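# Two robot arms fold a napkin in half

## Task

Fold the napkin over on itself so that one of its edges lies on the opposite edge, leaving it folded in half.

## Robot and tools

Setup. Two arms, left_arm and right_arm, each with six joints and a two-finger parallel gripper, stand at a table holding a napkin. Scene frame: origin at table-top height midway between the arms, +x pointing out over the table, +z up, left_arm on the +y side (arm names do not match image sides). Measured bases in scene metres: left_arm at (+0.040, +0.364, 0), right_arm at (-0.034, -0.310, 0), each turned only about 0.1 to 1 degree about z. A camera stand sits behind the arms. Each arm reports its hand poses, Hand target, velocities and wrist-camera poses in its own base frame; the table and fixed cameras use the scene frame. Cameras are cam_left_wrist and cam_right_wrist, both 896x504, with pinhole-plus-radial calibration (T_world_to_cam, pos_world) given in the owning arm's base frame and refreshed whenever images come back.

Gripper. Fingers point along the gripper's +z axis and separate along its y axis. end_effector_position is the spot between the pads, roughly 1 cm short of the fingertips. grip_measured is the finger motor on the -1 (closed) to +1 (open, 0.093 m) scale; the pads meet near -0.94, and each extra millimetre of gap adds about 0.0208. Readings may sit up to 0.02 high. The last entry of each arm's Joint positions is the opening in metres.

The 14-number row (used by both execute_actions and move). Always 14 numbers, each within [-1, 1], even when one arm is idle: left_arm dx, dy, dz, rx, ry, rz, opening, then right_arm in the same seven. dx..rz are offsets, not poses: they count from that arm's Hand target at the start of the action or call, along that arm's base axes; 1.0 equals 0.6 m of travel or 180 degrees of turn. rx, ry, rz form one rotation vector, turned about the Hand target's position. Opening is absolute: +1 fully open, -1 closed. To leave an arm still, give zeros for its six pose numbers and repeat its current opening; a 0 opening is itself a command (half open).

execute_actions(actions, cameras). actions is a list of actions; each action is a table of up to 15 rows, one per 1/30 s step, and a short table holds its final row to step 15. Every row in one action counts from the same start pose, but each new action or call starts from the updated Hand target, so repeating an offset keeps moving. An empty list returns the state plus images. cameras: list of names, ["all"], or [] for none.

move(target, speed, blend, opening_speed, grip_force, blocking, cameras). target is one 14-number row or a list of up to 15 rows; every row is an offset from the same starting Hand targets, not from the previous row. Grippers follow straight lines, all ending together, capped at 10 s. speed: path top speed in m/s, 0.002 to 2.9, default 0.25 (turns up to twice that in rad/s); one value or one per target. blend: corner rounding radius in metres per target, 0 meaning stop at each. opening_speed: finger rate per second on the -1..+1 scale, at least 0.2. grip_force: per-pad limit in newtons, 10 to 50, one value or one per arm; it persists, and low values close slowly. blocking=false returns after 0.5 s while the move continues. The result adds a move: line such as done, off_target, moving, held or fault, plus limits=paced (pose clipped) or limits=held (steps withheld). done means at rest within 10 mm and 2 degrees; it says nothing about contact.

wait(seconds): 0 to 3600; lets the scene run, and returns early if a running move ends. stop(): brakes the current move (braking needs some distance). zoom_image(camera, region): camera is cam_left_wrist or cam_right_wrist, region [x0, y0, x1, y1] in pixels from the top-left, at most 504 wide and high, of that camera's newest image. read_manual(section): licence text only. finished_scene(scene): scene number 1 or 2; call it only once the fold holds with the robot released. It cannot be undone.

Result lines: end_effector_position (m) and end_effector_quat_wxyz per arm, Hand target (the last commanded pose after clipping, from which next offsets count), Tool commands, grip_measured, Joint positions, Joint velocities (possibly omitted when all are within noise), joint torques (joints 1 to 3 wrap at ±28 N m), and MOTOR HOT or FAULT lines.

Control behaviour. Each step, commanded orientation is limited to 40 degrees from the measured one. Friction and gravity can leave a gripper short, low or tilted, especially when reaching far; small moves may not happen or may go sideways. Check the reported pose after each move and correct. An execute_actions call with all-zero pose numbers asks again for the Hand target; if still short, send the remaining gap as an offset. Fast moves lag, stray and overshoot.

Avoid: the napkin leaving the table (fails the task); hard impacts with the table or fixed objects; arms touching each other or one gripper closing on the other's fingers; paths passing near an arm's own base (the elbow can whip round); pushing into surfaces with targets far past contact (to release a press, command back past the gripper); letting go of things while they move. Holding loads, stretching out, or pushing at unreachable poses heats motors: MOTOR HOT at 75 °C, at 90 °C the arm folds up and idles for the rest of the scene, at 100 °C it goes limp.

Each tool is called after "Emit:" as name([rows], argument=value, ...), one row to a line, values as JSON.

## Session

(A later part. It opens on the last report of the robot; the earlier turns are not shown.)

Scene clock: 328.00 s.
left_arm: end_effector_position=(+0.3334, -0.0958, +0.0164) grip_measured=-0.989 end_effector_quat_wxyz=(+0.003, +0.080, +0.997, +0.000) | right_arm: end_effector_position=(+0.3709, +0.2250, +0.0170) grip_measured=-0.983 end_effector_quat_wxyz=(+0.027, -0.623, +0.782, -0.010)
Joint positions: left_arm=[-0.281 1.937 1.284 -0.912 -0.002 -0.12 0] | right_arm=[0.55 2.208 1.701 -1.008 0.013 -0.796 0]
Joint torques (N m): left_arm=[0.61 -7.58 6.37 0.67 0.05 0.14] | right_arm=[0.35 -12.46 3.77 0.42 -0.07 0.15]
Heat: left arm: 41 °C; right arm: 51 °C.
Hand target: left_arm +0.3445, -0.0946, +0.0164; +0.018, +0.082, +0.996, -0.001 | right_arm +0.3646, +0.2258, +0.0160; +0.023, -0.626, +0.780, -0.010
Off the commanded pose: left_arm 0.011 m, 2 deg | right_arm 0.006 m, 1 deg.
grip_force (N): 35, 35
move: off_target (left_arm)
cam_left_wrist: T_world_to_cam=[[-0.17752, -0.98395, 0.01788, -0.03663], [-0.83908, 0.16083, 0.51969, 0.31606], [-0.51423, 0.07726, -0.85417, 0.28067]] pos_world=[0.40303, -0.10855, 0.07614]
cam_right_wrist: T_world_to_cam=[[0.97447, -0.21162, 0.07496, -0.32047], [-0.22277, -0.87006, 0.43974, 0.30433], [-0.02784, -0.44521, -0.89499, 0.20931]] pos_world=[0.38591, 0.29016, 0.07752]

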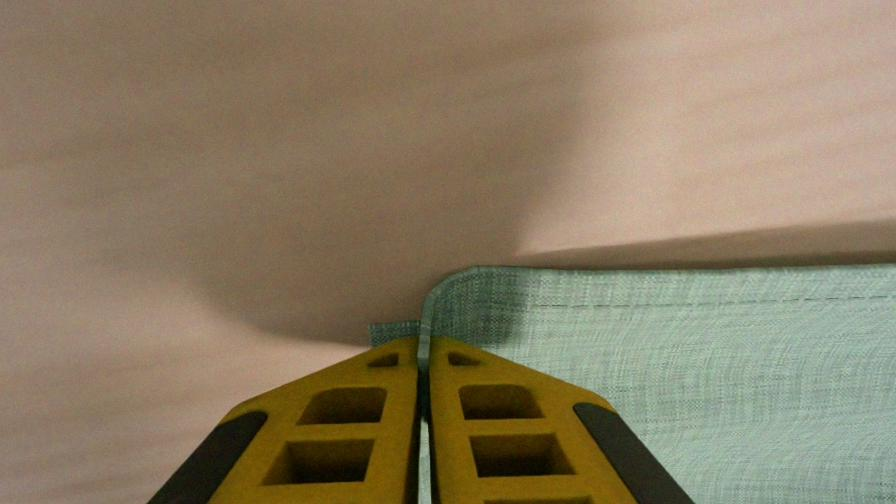

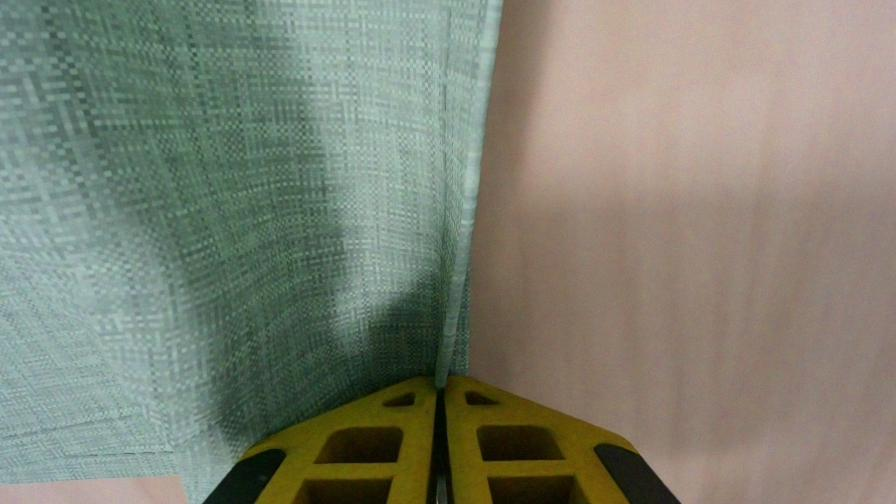

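Emit:
move([
  [-0.0618, 0.0067, 0.051, 0, 0, 0, -1, 0, 0, 0, 0, 0, 0, -1],
  [-0.0267, 0.0058, 0.0003, 0, 0, 0, -1, 0, 0, 0, 0, 0, 0, -1],
], speed=0.07, cameras=["all"])

Scene clock: 331.97 s.
left_arm: end_effector_position=(+0.3163, -0.0919, +0.0152) grip_measured=-0.989 end_effector_quat_wxyz=(+0.001, +0.082, +0.997, +0.001) | right_arm: end_effector_position=(+0.3709, +0.2250, +0.0170) grip_measured=-0.983 end_effector_quat_wxyz=(+0.027, -0.623, +0.782, -0.010)
Joint positions: left_arm=[-0.284 1.882 1.203 -0.891 -0.002 -0.12 0] | right_arm=[0.55 2.208 1.701 -1.008 0.013 -0.796 0]
Joint torques (N m): left_arm=[0.59 -7.2 6.53 0.66 0.05 0.11] | right_arm=[0.34 -12.46 3.78 0.42 -0.06 0.14]
Heat: left arm: 40 °C; right arm: 51 °C.
Hand target: left_arm +0.3285, -0.0912, +0.0166; +0.018, +0.082, +0.996, -0.001 | right_arm +0.3646, +0.2258, +0.0160; +0.023, -0.626, +0.780, -0.010
Off the commanded pose: left_arm 0.012 m, 2 deg | right_arm 0.006 m, 1 deg.
grip_force (N): 35, 35
move: off_target (left_arm)
cam_left_wrist: T_world_to_cam=[[-0.18039, -0.98344, 0.01739, -0.03477], [-0.8363, 0.16266, 0.52359, 0.30086], [-0.51775, 0.07991, -0.85179, 0.27195]] pos_world=[0.38614, -0.10487, 0.07473]
cam_right_wrist: T_world_to_cam=[[0.97447, -0.21162, 0.07496, -0.32047], [-0.22277, -0.87006, 0.43974, 0.30433], [-0.02784, -0.44521, -0.89499, 0.20931]] pos_world=[0.38591, 0.29016, 0.07752]

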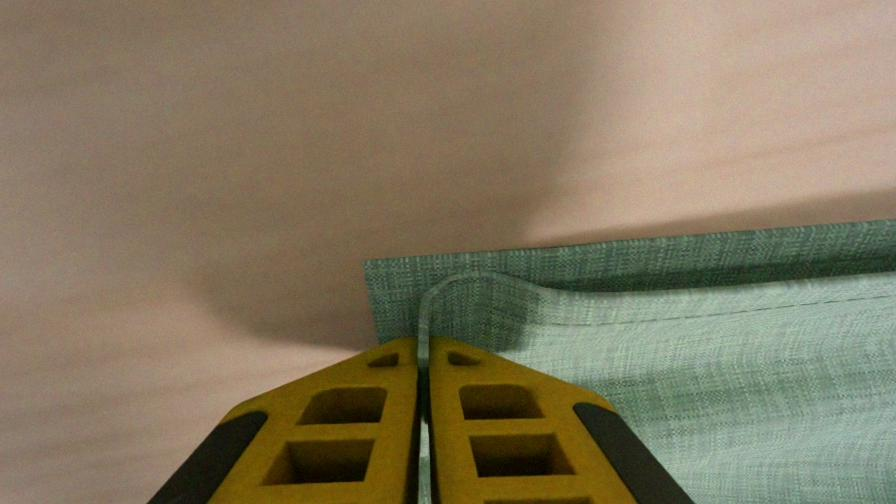

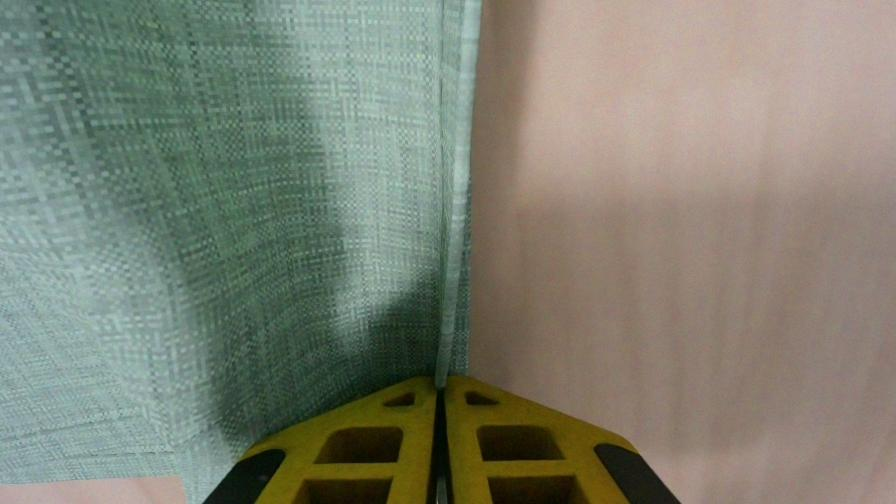

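Emit:
move(target=[0, 0, 0, 0, 0, 0, -0.4, 0, 0, 0, 0, 0, 0, -0.2], opening_speed=0.5, cameras=["all"])

Scene clock: 335.83 s.
left_arm: end_effector_position=(+0.3163, -0.0919, +0.0152) grip_measured=-0.401 end_effector_quat_wxyz=(+0.001, +0.082, +0.997, +0.001) | right_arm: end_effector_position=(+0.3830, +0.2232, +0.0185) grip_measured=-0.204 end_effector_quat_wxyz=(+0.044, -0.623, +0.780, -0.032)
Joint positions: left_arm=[-0.284 1.882 1.203 -0.891 -0.002 -0.12 0.026] | right_arm=[0.547 2.207 1.701 -0.969 0.052 -0.804 0.035]
Joint torques (N m): left_arm=[0.61 -7.2 6.53 0.65 0.05 0.11] | right_arm=[0.42 -12.31 4.03 0.16 -0.4 0.16]
Heat: left arm: 40 °C; right arm: 51 °C.
Hand target: left_arm +0.3285, -0.0912, +0.0166; +0.018, +0.082, +0.996, -0.001 | right_arm +0.3646, +0.2258, +0.0160; +0.023, -0.626, +0.780, -0.010
Off the commanded pose: left_arm 0.012 m, 2 deg | right_arm 0.019 m, 3 deg.
grip_force (N): 35, 35
move: done
cam_left_wrist: T_world_to_cam=[[-0.18039, -0.98344, 0.01739, -0.03477], [-0.8363, 0.16266, 0.52359, 0.30086], [-0.51775, 0.07991, -0.85179, 0.27195]] pos_world=[0.38614, -0.10487, 0.07473]
cam_right_wrist: T_world_to_cam=[[0.96928, -0.20872, 0.13015, -0.33243], [-0.24506, -0.865, 0.43787, 0.31226], [0.02118, -0.45631, -0.88957, 0.19382]] pos_world=[0.39464, 0.28916, 0.07896]

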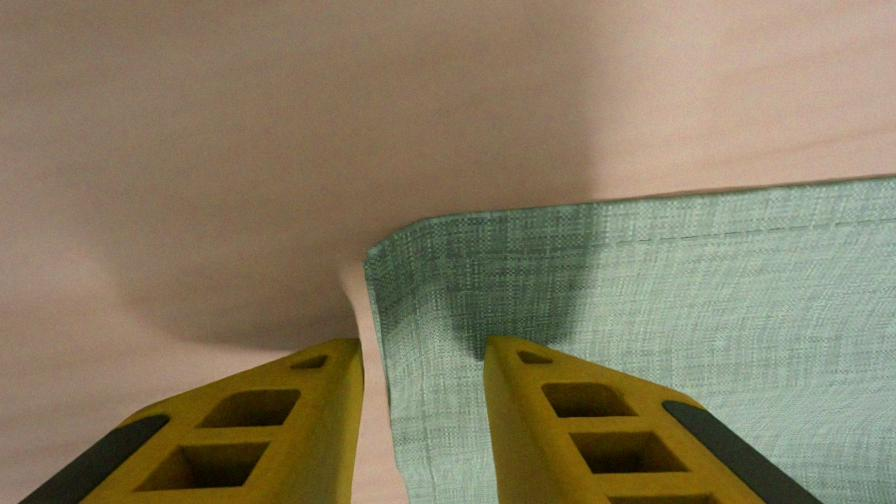

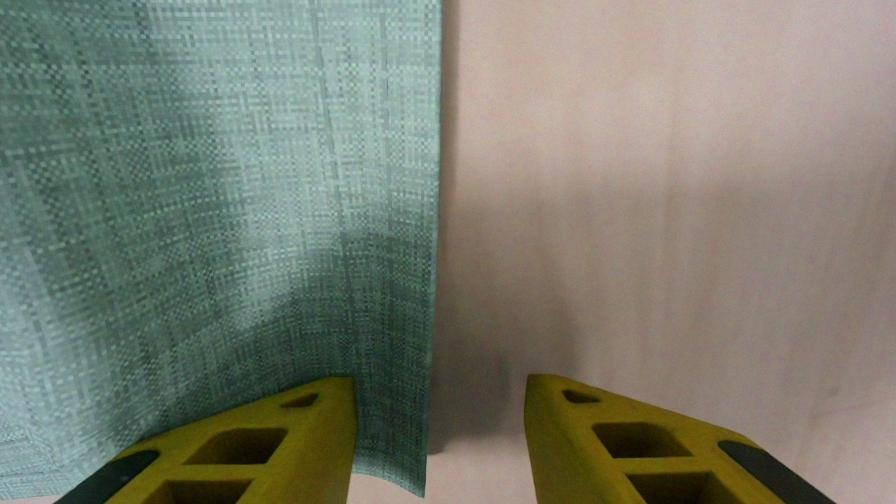

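Emit:
move(target=[0.01, 0, 0.2, 0, 0, 0, -0.4, 0.03, 0, 0.2, 0, 0, 0, -0.2], speed=0.2, cameras=["all"])

Scene clock: 338.73 s.
left_arm: end_effector_position=(+0.3292, -0.0903, +0.1147) grip_measured=-0.401 end_effector_quat_wxyz=(-0.013, +0.075, +0.997, +0.003) | right_arm: end_effector_position=(+0.3834, +0.2237, +0.1302) grip_measured=-0.203 end_effector_quat_wxyz=(+0.019, -0.622, +0.783, -0.018)
Joint positions: left_arm=[-0.268 1.862 1.585 -1.32 -0.002 -0.118 0.026] | right_arm=[0.54 2.256 2.233 -1.505 0.03 -0.804 0.035]
Joint torques (N m): left_arm=[0.58 -11.88 8.34 0.15 0.05 0.14] | right_arm=[-0.81 -11.63 8.14 0.14 -0.23 -0.07]
Heat: left arm: 40 °C; right arm: 51 °C.
Hand target: left_arm +0.3345, -0.0912, +0.1366; +0.018, +0.082, +0.996, -0.001 | right_arm +0.3826, +0.2258, +0.1360; +0.023, -0.626, +0.780, -0.010
Off the commanded pose: left_arm 0.023 m, 4 deg | right_arm 0.006 m, 1 deg.
grip_force (N): 35, 35
move: off_target (left_arm)
cam_left_wrist: T_world_to_cam=[[-0.16637, -0.98595, 0.01462, -0.03703], [-0.82419, 0.14719, 0.54685, 0.25129], [-0.54132, 0.07893, -0.8371, 0.36924]] pos_world=[0.40083, -0.10264, 0.17222]
cam_right_wrist: T_world_to_cam=[[0.97377, -0.21383, 0.07782, -0.34096], [-0.22541, -0.85967, 0.45843, 0.2524], [-0.03113, -0.46395, -0.88532, 0.31461]] pos_world=[0.39871, 0.29004, 0.18935]

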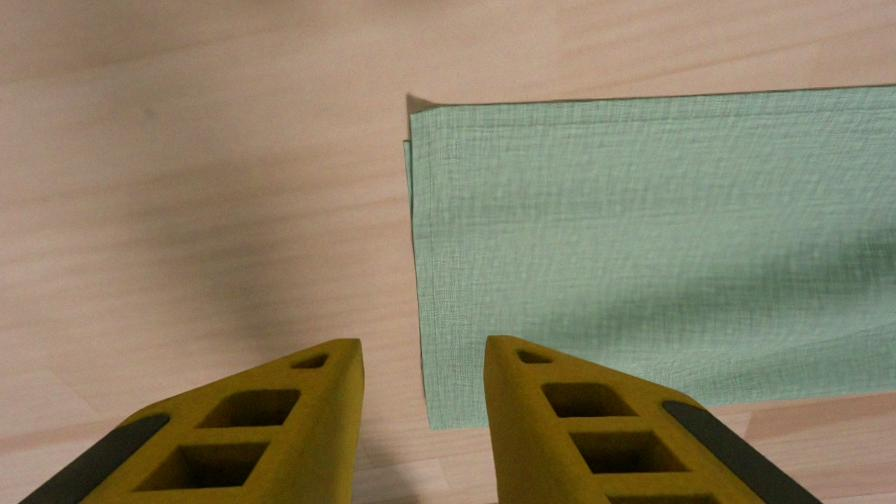

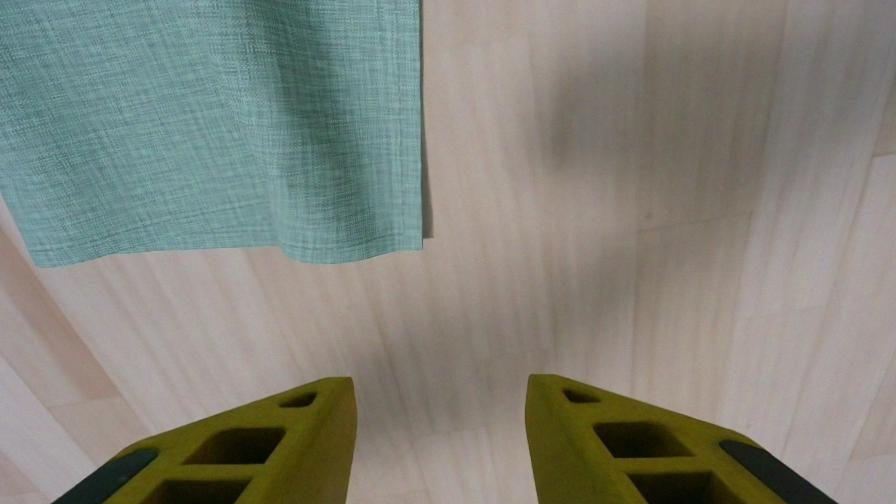

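Emit:
move(target=[-0.0575, 0.077, 0.189, -0.0812, -0.0459, 0.4975, -0.4, -0.271, -0.343, 0.1067, 0, -0.0833, 0, -0.2], speed=0.5, cameras=["all"])

Scene clock: 346.00 s.
left_arm: end_effector_position=(+0.3019, -0.0468, +0.2307) grip_measured=-0.401 end_effector_quat_wxyz=(+0.064, -0.645, +0.757, -0.082) | right_arm: end_effector_position=(+0.2273, +0.0182, +0.2012) grip_measured=-0.203 end_effector_quat_wxyz=(+0.127, -0.614, +0.773, -0.102)
Joint positions: left_arm=[-0.147 1.571 1.697 -1.489 0.012 -1.559 0.026] | right_arm=[0.106 1.142 1.213 -1.316 0.035 -1.242 0.035]
Joint torques (N m): left_arm=[0.09 -8.5 8.58 0.58 -0.19 -0.06] | right_arm=[-0.9 -3.17 5.68 0.67 -0.24 -0.07]
Heat: left arm: 42 °C; right arm: 51 °C.
Hand target: left_arm +0.3000, -0.0450, +0.2500; +0.088, -0.644, +0.754, -0.097 | right_arm +0.2200, +0.0200, +0.2000; +0.125, -0.619, +0.770, -0.091
Off the commanded pose: left_arm 0.020 m, 3 deg | right_arm 0.008 m, 1 deg.
grip_force (N): 35, 35
move: off_target (left_arm)
cam_left_wrist: T_world_to_cam=[[0.95901, -0.17191, 0.22525, -0.35069], [-0.26709, -0.81388, 0.51601, -0.04713], [0.09462, -0.55503, -0.82643, 0.22398]] pos_world=[0.30253, 0.02567, 0.28841]
cam_right_wrist: T_world_to_cam=[[0.91626, -0.2143, 0.33844, -0.27775], [-0.34087, -0.86089, 0.37771, 0.05059], [0.21042, -0.46145, -0.86185, 0.2176]] pos_world=[0.22595, 0.08444, 0.26244]

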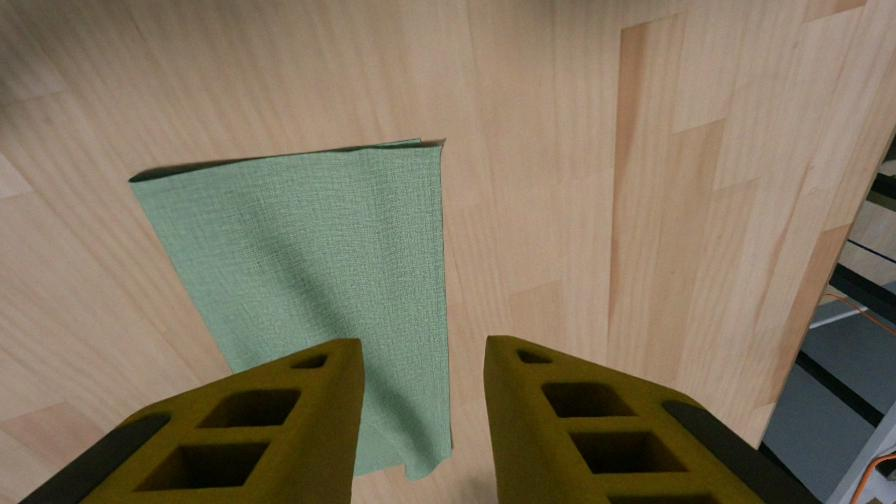

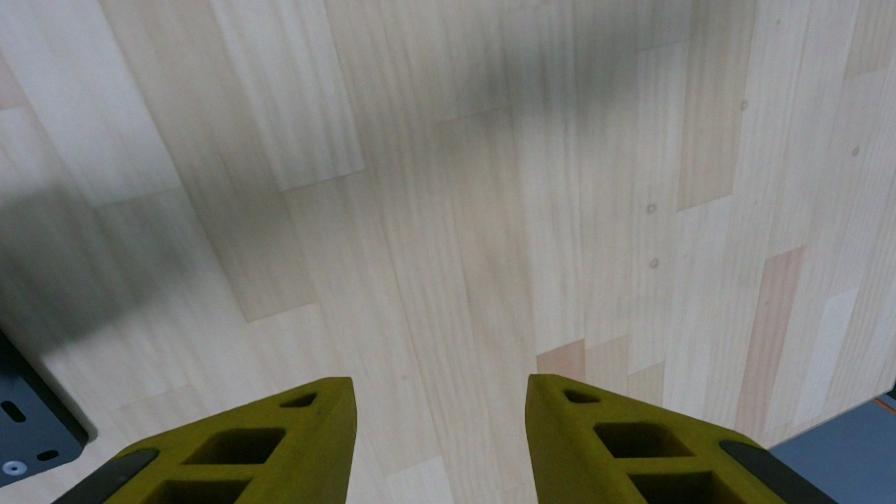

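Emit:
zoom_image(camera="cam_left_wrist", region=[110, 110, 480, 490])

Scaled by 1.326 from the camera's image (finer frame: 1280x720).

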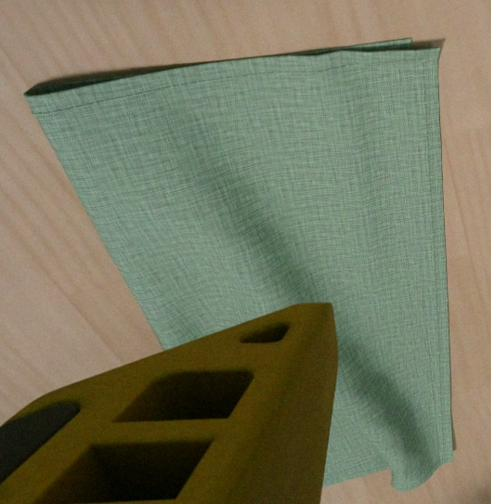

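Emit:
move([
  [0, 0, 0, 0, 0, 0, -0.4, 0.2743, 0.342, -0.1667, -0.0042, 0.0988, -0.0033, -1],
  [0, 0, 0, 0, 0, 0, -0.4, 0.2743, 0.342, -0.295, -0.0042, 0.0988, -0.0033, -1],
], speed=[0.4, 0.12], cameras=["all"])

Scene clock: 360.37 s.
left_arm: end_effector_position=(+0.3019, -0.0468, +0.2307) grip_measured=-0.401 end_effector_quat_wxyz=(+0.064, -0.645, +0.757, -0.082) | right_arm: end_effector_position=(+0.3792, +0.2205, +0.0237) grip_measured=-0.984 end_effector_quat_wxyz=(-0.016, -0.631, +0.775, -0.007)
Joint positions: left_arm=[-0.147 1.571 1.697 -1.489 0.012 -1.56 0.026] | right_arm=[0.534 2.306 1.894 -1.187 0.018 -0.833 0]
Joint torques (N m): left_arm=[0.1 -8.5 8.58 0.58 -0.19 -0.06] | right_arm=[-0.25 -11.92 5.75 0.49 -0.24 0.23]
Heat: left arm: 42 °C; right arm: 47 °C.
Hand target: left_arm +0.3000, -0.0450, +0.2500; +0.088, -0.644, +0.754, -0.097 | right_arm +0.3846, +0.2252, +0.0230; +0.000, -0.622, +0.783, +0.000
Off the commanded pose: left_arm 0.020 m, 3 deg | right_arm 0.007 m, 2 deg.
grip_force (N): 35, 35
move: done
cam_left_wrist: T_world_to_cam=[[0.9593, -0.17038, 0.22522, -0.3507], [-0.26581, -0.81413, 0.51627, -0.04761], [0.0954, -0.55512, -0.82628, 0.22371]] pos_world=[0.30243, 0.02567, 0.28841]
cam_right_wrist: T_world_to_cam=[[0.98165, -0.19003, 0.01596, -0.33612], [-0.17288, -0.85149, 0.49505, 0.275], [-0.08048, -0.48872, -0.86872, 0.24244]] pos_world=[0.397, 0.28878, 0.07985]

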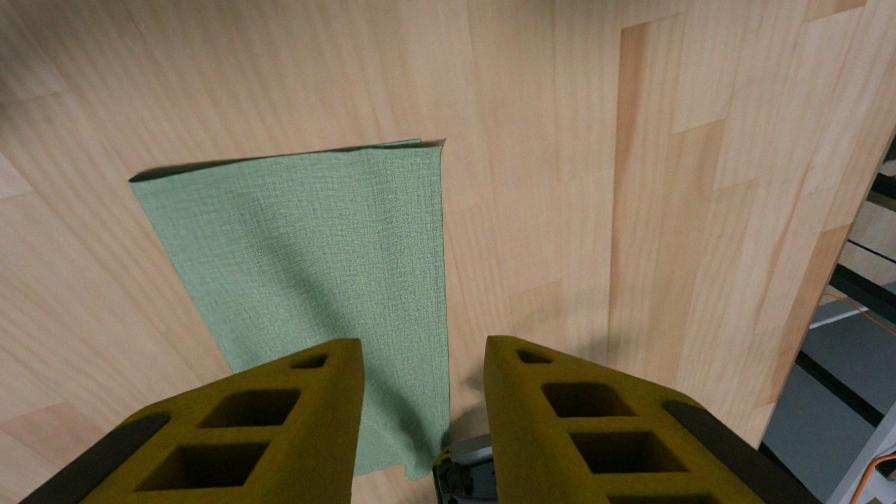

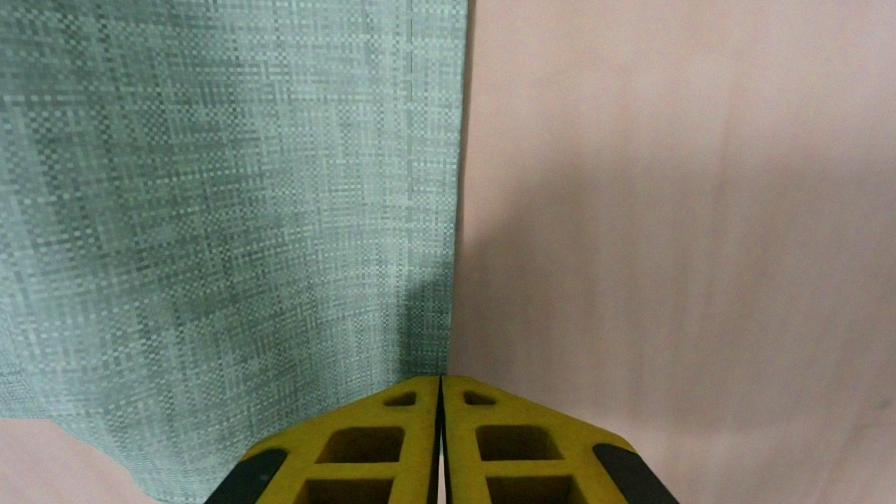

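Emit:
move([
  [0, 0, 0, 0, 0, 0, -0.4, -0.0243, 0.0072, -0.015, 0, 0, 0, -1],
  [0, 0, 0, 0, 0, 0, -0.4, -0.2902, 0.0663, -0.0133, 0, 0, 0, -1],
], speed=[0.06, 0.1], cameras=["all"])

Scene clock: 363.90 s.
left_arm: end_effector_position=(+0.3019, -0.0468, +0.2307) grip_measured=-0.401 end_effector_quat_wxyz=(+0.064, -0.645, +0.757, -0.082) | right_arm: end_effector_position=(+0.2284, +0.2623, +0.0154) grip_measured=-0.984 end_effector_quat_wxyz=(+0.014, -0.621, +0.783, -0.023)
Joint positions: left_arm=[-0.147 1.571 1.697 -1.489 0.012 -1.56 0.026] | right_arm=[0.879 1.931 1.269 -0.891 0.05 -0.463 0]
Joint torques (N m): left_arm=[0.09 -8.49 8.59 0.58 -0.19 -0.06] | right_arm=[1.21 -10.14 3.59 0.25 -0.5 0.24]
Heat: left arm: 42 °C; right arm: 47 °C.
Hand target: left_arm +0.3000, -0.0450, +0.2500; +0.088, -0.644, +0.754, -0.097 | right_arm +0.2105, +0.2649, +0.0151; +0.000, -0.622, +0.783, +0.000
Off the commanded pose: left_arm 0.020 m, 3 deg | right_arm 0.018 m, 3 deg.
grip_force (N): 35, 35
move: off_target (right_arm)
cam_left_wrist: T_world_to_cam=[[0.9593, -0.17038, 0.22522, -0.3507], [-0.26581, -0.81413, 0.51627, -0.04761], [0.0954, -0.55512, -0.82628, 0.22371]] pos_world=[0.30243, 0.02567, 0.28841]
cam_right_wrist: T_world_to_cam=[[0.97356, -0.21446, 0.07869, -0.17267], [-0.22593, -0.85289, 0.47068, 0.30155], [-0.03383, -0.47601, -0.87879, 0.22976]] pos_world=[0.244, 0.32953, 0.07357]

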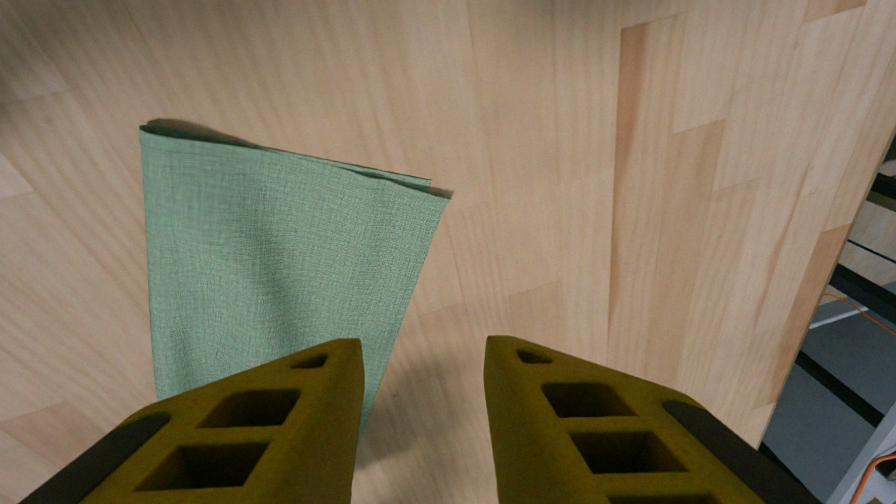

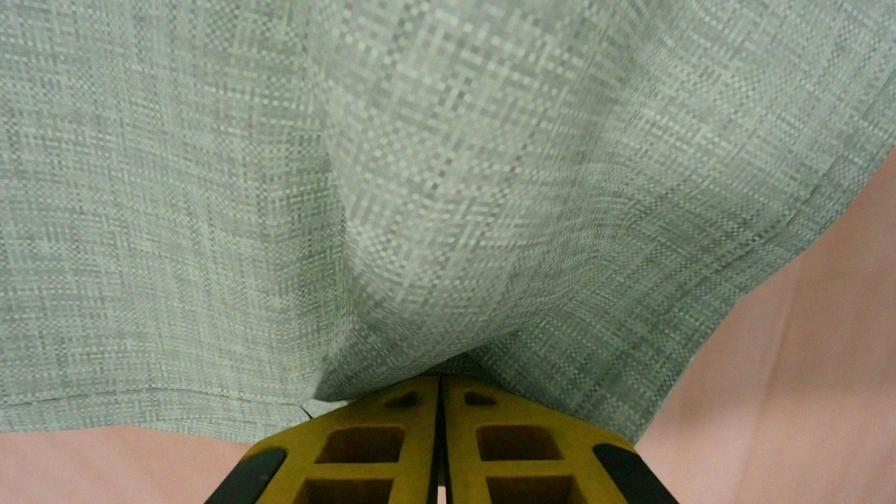

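Emit:
move(target=[0, 0, 0, 0, 0, 0, -0.4, 0.02, 0, 0.2, 0, 0, 0, -1], speed=0.2, cameras=["all"])

Scene clock: 365.80 s.
left_arm: end_effector_position=(+0.3019, -0.0468, +0.2307) grip_measured=-0.401 end_effector_quat_wxyz=(+0.064, -0.645, +0.757, -0.082) | right_arm: end_effector_position=(+0.2231, +0.2619, +0.1209) grip_measured=-0.984 end_effector_quat_wxyz=(-0.014, -0.620, +0.785, -0.012)
Joint positions: left_arm=[-0.147 1.571 1.697 -1.489 0.012 -1.56 0.026] | right_arm=[0.874 1.877 1.628 -1.354 0.018 -0.463 0]
Joint torques (N m): left_arm=[0.09 -8.49 8.59 0.58 -0.19 -0.06] | right_arm=[-0.83 -10.66 8.28 0.01 -0.22 -0.07]
Heat: left arm: 42 °C; right arm: 47 °C.
Hand target: left_arm +0.3000, -0.0450, +0.2500; +0.088, -0.644, +0.754, -0.097 | right_arm +0.2225, +0.2649, +0.1351; +0.000, -0.622, +0.783, +0.000
Off the commanded pose: left_arm 0.020 m, 3 deg | right_arm 0.015 m, 2 deg.
grip_force (N): 35, 35
move: off_target (right_arm)
cam_left_wrist: T_world_to_cam=[[0.9593, -0.17038, 0.22522, -0.3507], [-0.26581, -0.81413, 0.51627, -0.04761], [0.0954, -0.55512, -0.82628, 0.22371]] pos_world=[0.30243, 0.02567, 0.28841]
cam_right_wrist: T_world_to_cam=[[0.97554, -0.21815, 0.02697, -0.1691], [-0.20229, -0.84296, 0.49849, 0.23911], [-0.08601, -0.49176, -0.86647, 0.33643]] pos_world=[0.24227, 0.33011, 0.17688]

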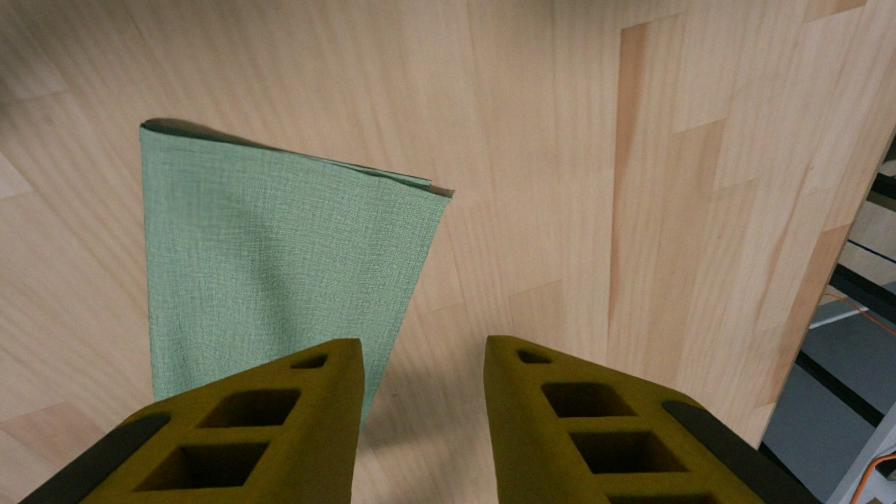

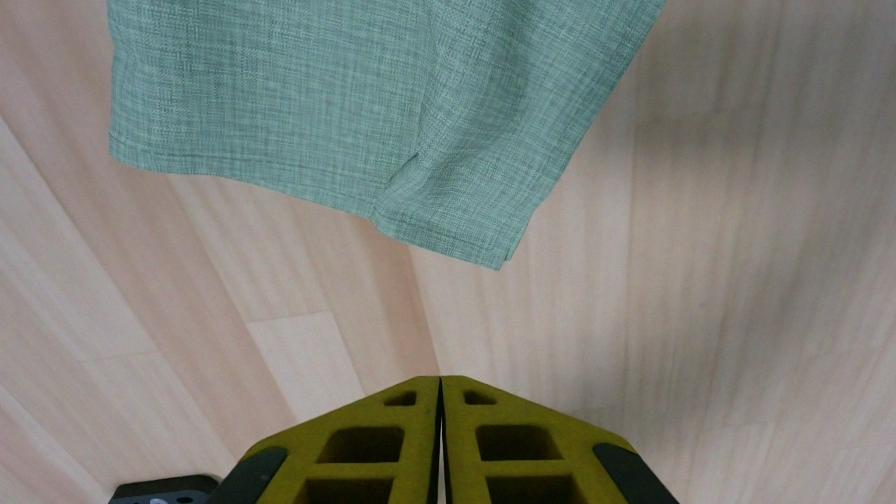

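Emit:
move(target=[0.08, -0.19, -0.2867, 0.0255, 0.0802, -0.1146, -0.2, 0, 0, 0, 0, 0, 0, -1], speed=0.3, cameras=["all"])

Scene clock: 388.77 s.
left_arm: end_effector_position=(+0.3352, -0.1516, +0.0700) grip_measured=-0.202 end_effector_quat_wxyz=(-0.017, -0.510, +0.860, +0.021) | right_arm: end_effector_position=(+0.2229, +0.2617, +0.1209) grip_measured=-0.984 end_effector_quat_wxyz=(-0.015, -0.620, +0.784, -0.012)
Joint positions: left_arm=[-0.423 2.009 1.608 -1.224 0.003 -1.494 0.036] | right_arm=[0.874 1.877 1.628 -1.356 0.018 -0.463 0]
Joint torques (N m): left_arm=[-0.03 -9.28 8.31 0.37 -0.01 0.13] | right_arm=[-0.81 -10.66 8.28 0.02 -0.22 -0.06]
Heat: left arm: 42 °C; right arm: 46 °C.
Hand target: left_arm +0.3480, -0.1590, +0.0780; -0.001, -0.502, +0.865, +0.000 | right_arm +0.2225, +0.2649, +0.1351; +0.000, -0.622, +0.783, +0.000
Off the commanded pose: left_arm 0.017 m, 3 deg | right_arm 0.015 m, 2 deg.
grip_force (N): 35, 35
move: off_target (left_arm)
cam_left_wrist: T_world_to_cam=[[0.8686, -0.49428, -0.03482, -0.36481], [-0.40291, -0.74544, 0.53102, 0.01424], [-0.28843, -0.44721, -0.84664, 0.17603]] pos_world=[0.37339, -0.09098, 0.12877]
cam_right_wrist: T_world_to_cam=[[0.97557, -0.2181, 0.0263, -0.16887], [-0.2018, -0.84238, 0.49967, 0.23835], [-0.08682, -0.49277, -0.86582, 0.33659]] pos_world=[0.24207, 0.32981, 0.17677]

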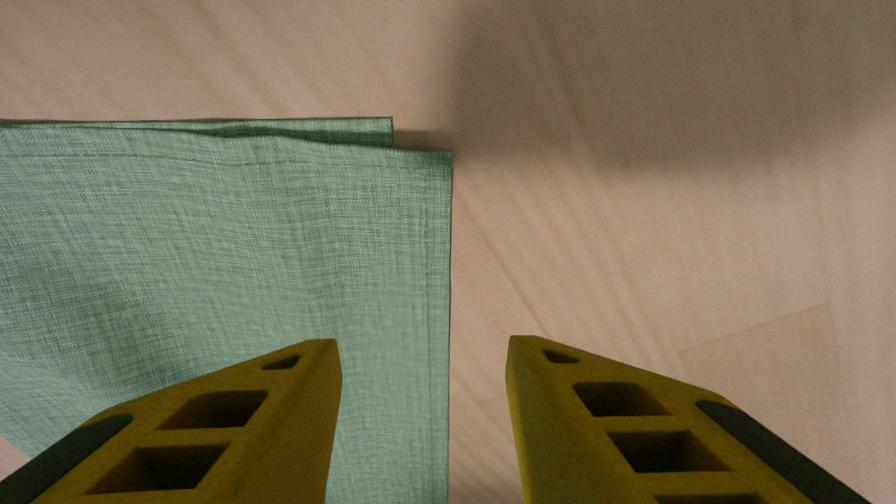

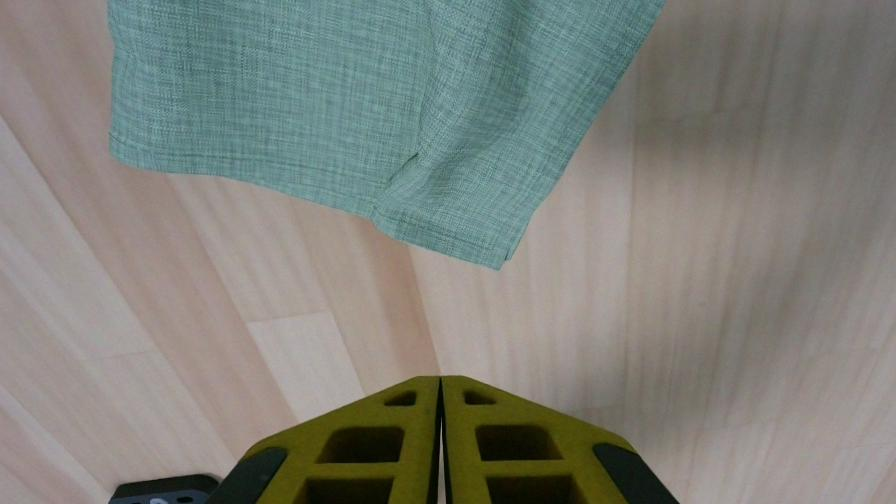

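Emit:
move(target=[0.0107, -0.0078, -0.06, -0.0099, -0.0174, 0, -0.32, 0, 0, 0, 0, 0, 0, -1], speed=0.15, cameras=["cam_left_wrist"])

Scene clock: 391.63 s.
left_arm: end_effector_position=(+0.3496, -0.1594, +0.0426) grip_measured=-0.319 end_effector_quat_wxyz=(+0.010, -0.509, +0.861, -0.016) | right_arm: end_effector_position=(+0.2229, +0.2617, +0.1209) grip_measured=-0.984 end_effector_quat_wxyz=(-0.015, -0.620, +0.784, -0.012)
Joint positions: left_arm=[-0.426 2.009 1.497 -1.021 0.003 -1.494 0.03] | right_arm=[0.874 1.877 1.628 -1.356 0.018 -0.463 0]
Joint torques (N m): left_arm=[-0.21 -9.18 5.34 0.67 0.06 0.12] | right_arm=[-0.81 -10.65 8.29 0.01 -0.22 -0.06]
Heat: left arm: 41 °C; right arm: 46 °C.
Hand target: left_arm +0.3544, -0.1636, +0.0420; +0.015, -0.502, +0.864, -0.027 | right_arm +0.2225, +0.2649, +0.1351; +0.000, -0.622, +0.783, +0.000
Off the commanded pose: left_arm 0.006 m, 2 deg | right_arm 0.015 m, 2 deg.
grip_force (N): 35, 35
move: done
cam_left_wrist: T_world_to_cam=[[0.86618, -0.49651, 0.0567, -0.38552], [-0.44934, -0.72415, 0.52317, 0.0488], [-0.2187, -0.47863, -0.85034, 0.12432]] pos_world=[0.38305, -0.09657, 0.10204]

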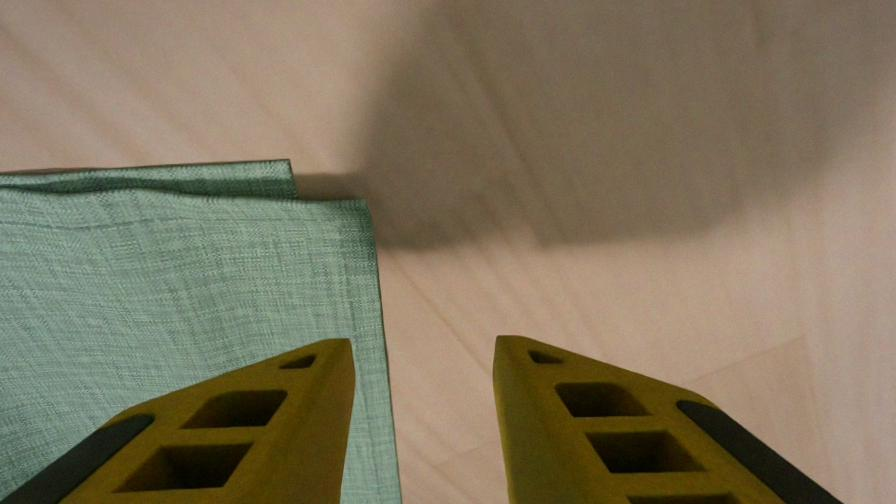

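Emit:
move(target=[-0.0123, 0.006, -0.0467, 0, 0, 0, -0.32, 0, 0, 0, 0, 0, 0, -1], speed=0.1, cameras=["cam_left_wrist"])

Scene clock: 393.43 s.
left_arm: end_effector_position=(+0.3420, -0.1559, +0.0159) grip_measured=-0.319 end_effector_quat_wxyz=(+0.010, -0.509, +0.861, -0.018) | right_arm: end_effector_position=(+0.2229, +0.2617, +0.1209) grip_measured=-0.984 end_effector_quat_wxyz=(-0.015, -0.620, +0.784, -0.012)
Joint positions: left_arm=[-0.426 2.009 1.385 -0.906 0.003 -1.494 0.03] | right_arm=[0.874 1.877 1.628 -1.356 0.018 -0.463 0]
Joint torques (N m): left_arm=[-0.16 -8.53 5.22 0.68 0.06 0.13] | right_arm=[-0.81 -10.65 8.28 0.02 -0.22 -0.06]
Heat: left arm: 41 °C; right arm: 46 °C.
Hand target: left_arm +0.3470, -0.1600, +0.0140; +0.015, -0.502, +0.864, -0.027 | right_arm +0.2225, +0.2649, +0.1351; +0.000, -0.622, +0.783, +0.000
Off the commanded pose: left_arm 0.007 m, 2 deg | right_arm 0.015 m, 2 deg.
grip_force (N): 35, 35
move: done
cam_left_wrist: T_world_to_cam=[[0.86603, -0.49641, 0.05981, -0.37567], [-0.4508, -0.72346, 0.52286, 0.06243], [-0.21629, -0.47978, -0.85032, 0.10057]] pos_world=[0.37524, -0.09307, 0.07534]

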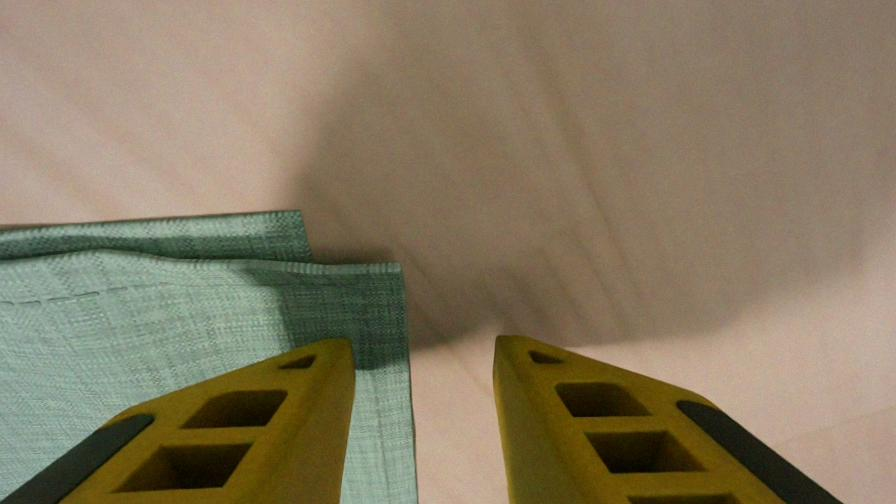

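Emit:
move([
  [0, 0, -0.0217, 0, 0, 0, -0.32, 0, 0, 0, 0, 0, 0, -1],
  [0, 0, -0.0217, 0, 0, 0, -1, 0, 0, 0, 0, 0, 0, -1],
], speed=0.05, opening_speed=0.5, cameras=["cam_left_wrist"])

Scene clock: 396.83 s.
left_arm: end_effector_position=(+0.3374, -0.1526, +0.0111) grip_measured=-0.990 end_effector_quat_wxyz=(+0.005, -0.510, +0.860, -0.010) | right_arm: end_effector_position=(+0.2229, +0.2617, +0.1209) grip_measured=-0.984 end_effector_quat_wxyz=(-0.015, -0.620, +0.784, -0.012)
Joint positions: left_arm=[-0.423 2.012 1.37 -0.906 0.003 -1.494 0] | right_arm=[0.874 1.877 1.628 -1.356 0.018 -0.463 0]
Joint torques (N m): left_arm=[-0.17 -7.05 4.22 1.18 0.05 0.12] | right_arm=[-0.81 -10.65 8.29 0.02 -0.22 -0.06]
Heat: left arm: 41 °C; right arm: 46 °C.
Hand target: left_arm +0.3470, -0.1600, +0.0010; +0.015, -0.502, +0.864, -0.027 | right_arm +0.2225, +0.2649, +0.1351; +0.000, -0.622, +0.783, +0.000
Off the commanded pose: left_arm 0.016 m, 3 deg | right_arm 0.015 m, 2 deg.
grip_force (N): 35, 35
move: off_target (left_arm); target 2's new opening was sent with left_arm's hand 0.012 m and 1 deg from that target
cam_left_wrist: T_world_to_cam=[[0.86837, -0.49419, 0.04147, -0.37002], [-0.43981, -0.72878, 0.52484, 0.06077], [-0.22915, -0.47399, -0.85019, 0.1023]] pos_world=[0.37148, -0.09008, 0.07043]

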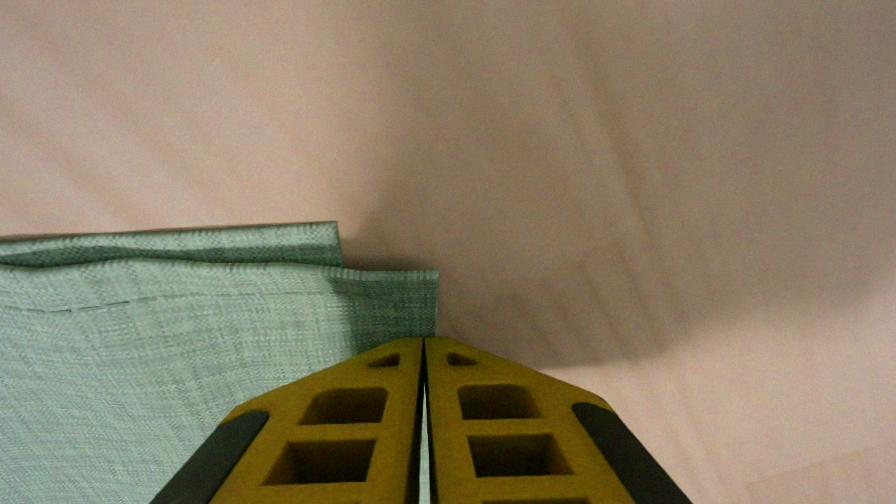

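Emit:
move(target=[-0.01, 0.005, 0.06, 0, 0, 0, -1, 0, 0, 0, 0, 0, 0, -1], speed=0.08, cameras=["cam_left_wrist"])

Scene clock: 398.27 s.
left_arm: end_effector_position=(+0.3333, -0.1507, +0.0119) grip_measured=-0.990 end_effector_quat_wxyz=(+0.000, -0.510, +0.860, -0.002) | right_arm: end_effector_position=(+0.2229, +0.2617, +0.1209) grip_measured=-0.984 end_effector_quat_wxyz=(-0.015, -0.620, +0.784, -0.012)
Joint positions: left_arm=[-0.423 2.011 1.372 -0.928 0.003 -1.494 0] | right_arm=[0.874 1.877 1.628 -1.356 0.018 -0.463 0]
Joint torques (N m): left_arm=[-0.09 -13.65 7.65 0.04 0.05 0.13] | right_arm=[-0.83 -10.65 8.28 0.02 -0.22 -0.06]
Heat: left arm: 41 °C; right arm: 46 °C.
Hand target: left_arm +0.3410, -0.1570, +0.0370; +0.015, -0.502, +0.864, -0.027 | right_arm +0.2225, +0.2649, +0.1351; +0.000, -0.622, +0.783, +0.000
Off the commanded pose: left_arm 0.027 m, 4 deg | right_arm 0.015 m, 2 deg.
grip_force (N): 35, 35
move: off_target (left_arm)
cam_left_wrist: T_world_to_cam=[[0.86893, -0.49439, 0.02309, -0.36555], [-0.43095, -0.73282, 0.52655, 0.05622], [-0.2434, -0.46749, -0.84983, 0.1087]] pos_world=[0.36833, -0.08871, 0.07121]

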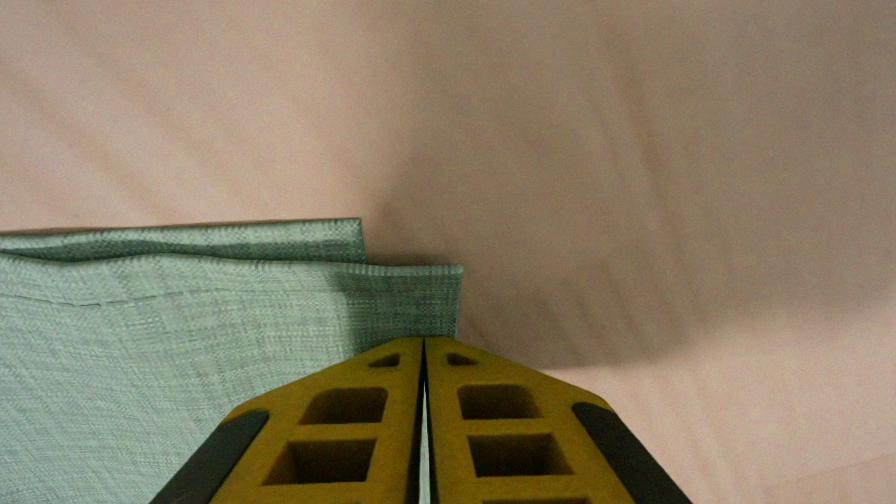

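Emit:
move(target=[0.01, -0.005, 0.06, 0, 0, 0, -1, 0.0722, -0.0253, -0.1385, 0, 0, -0.1017, -0.3], speed=0.2, cameras=["all"])

Scene clock: 404.23 s.
left_arm: end_effector_position=(+0.3372, -0.1525, +0.0423) grip_measured=-0.990 end_effector_quat_wxyz=(-0.008, -0.510, +0.860, +0.008) | right_arm: end_effector_position=(+0.2622, +0.2441, +0.0528) grip_measured=-0.303 end_effector_quat_wxyz=(-0.012, -0.499, +0.866, -0.010)
Joint positions: left_arm=[-0.423 2.011 1.499 -1.081 0.003 -1.494 0] | right_arm=[0.756 1.961 1.47 -1.107 0.013 -0.29 0.031]
Joint torques (N m): left_arm=[-0.14 -14.79 8.29 0.09 0.05 0.12] | right_arm=[-0.64 -9.21 5.57 0.52 -0.18 0.22]
Heat: left arm: 42 °C; right arm: 46 °C.
Hand target: left_arm +0.3470, -0.1600, +0.0730; +0.015, -0.502, +0.864, -0.027 | right_arm +0.2658, +0.2498, +0.0520; +0.000, -0.490, +0.872, +0.000
Off the commanded pose: left_arm 0.033 m, 5 deg | right_arm 0.007 m, 2 deg.
grip_force (N): 35, 35
move: off_target (left_arm)
cam_left_wrist: T_world_to_cam=[[0.86916, -0.49453, -0.00285, -0.36945], [-0.41842, -0.73844, 0.52881, 0.03548], [-0.26361, -0.45842, -0.84874, 0.14281]] pos_world=[0.3736, -0.09104, 0.10139]
cam_right_wrist: T_world_to_cam=[[0.87153, -0.48941, 0.03026, -0.11597], [-0.43902, -0.75133, 0.49271, 0.3059], [-0.2184, -0.44269, -0.86967, 0.29481]] pos_world=[0.29976, 0.30358, 0.10918]

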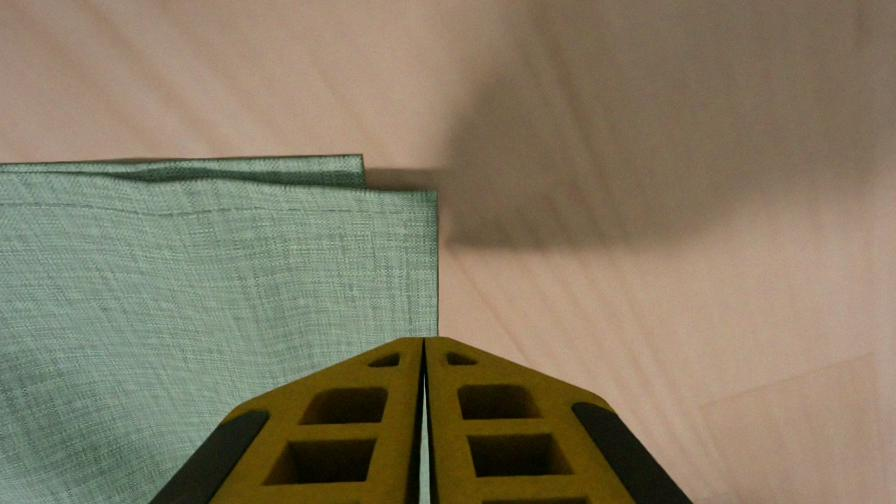

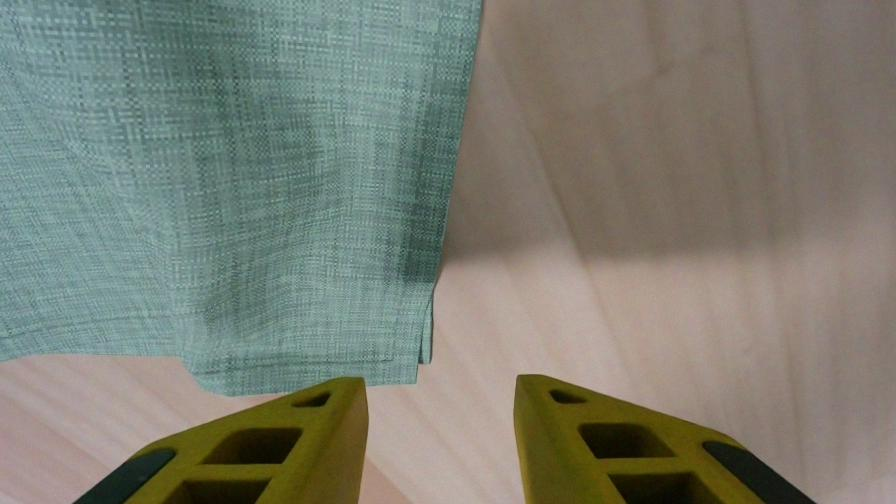

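Emit:
move(target=[0, 0, 0, 0, 0, 0, -0.2, -0.0185, 0.0025, -0.0517, 0.0215, 0.015, -0.0222, -0.3], speed=0.12, cameras=["cam_right_wrist"])

Scene clock: 408.17 s.
left_arm: end_effector_position=(+0.3372, -0.1525, +0.0423) grip_measured=-0.202 end_effector_quat_wxyz=(-0.008, -0.510, +0.860, +0.008) | right_arm: end_effector_position=(+0.2509, +0.2468, +0.0218) grip_measured=-0.303 end_effector_quat_wxyz=(-0.014, -0.470, +0.882, +0.029)
Joint positions: left_arm=[-0.423 2.011 1.499 -1.081 0.003 -1.493 0.036] | right_arm=[0.747 1.961 1.34 -0.961 -0.063 -0.233 0.031]
Joint torques (N m): left_arm=[-0.16 -14.79 8.29 0.09 0.05 0.12] | right_arm=[-0.88 -9.02 5.19 0.56 -0.26 0.23]
Heat: left arm: 42 °C; right arm: 46 °C.
Hand target: left_arm +0.3470, -0.1600, +0.0730; +0.015, -0.502, +0.864, -0.027 | right_arm +0.2547, +0.2513, +0.0209; -0.004, -0.459, +0.887, +0.041
Off the commanded pose: left_arm 0.033 m, 5 deg | right_arm 0.006 m, 2 deg.
grip_force (N): 35, 35
move: done
cam_right_wrist: T_world_to_cam=[[0.83638, -0.54678, -0.0387, -0.07944], [-0.46992, -0.75157, 0.46294, 0.3267], [-0.28221, -0.36901, -0.88554, 0.26481]] pos_world=[0.29469, 0.29982, 0.08018]

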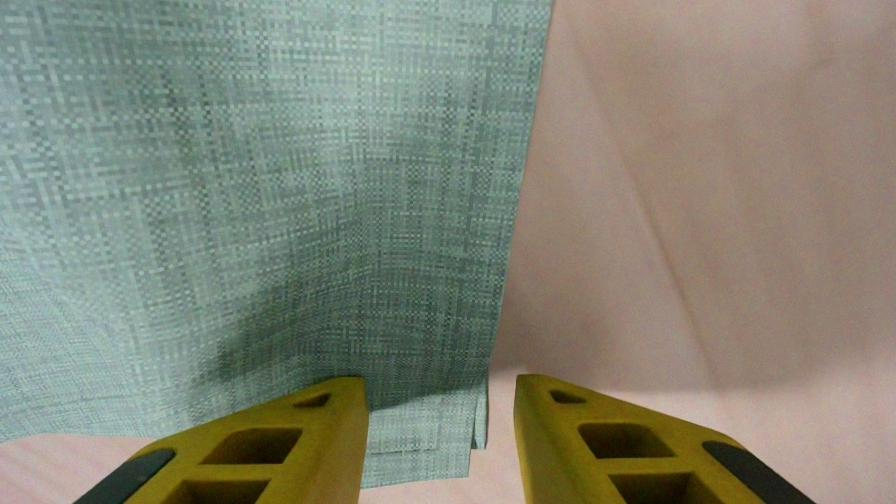

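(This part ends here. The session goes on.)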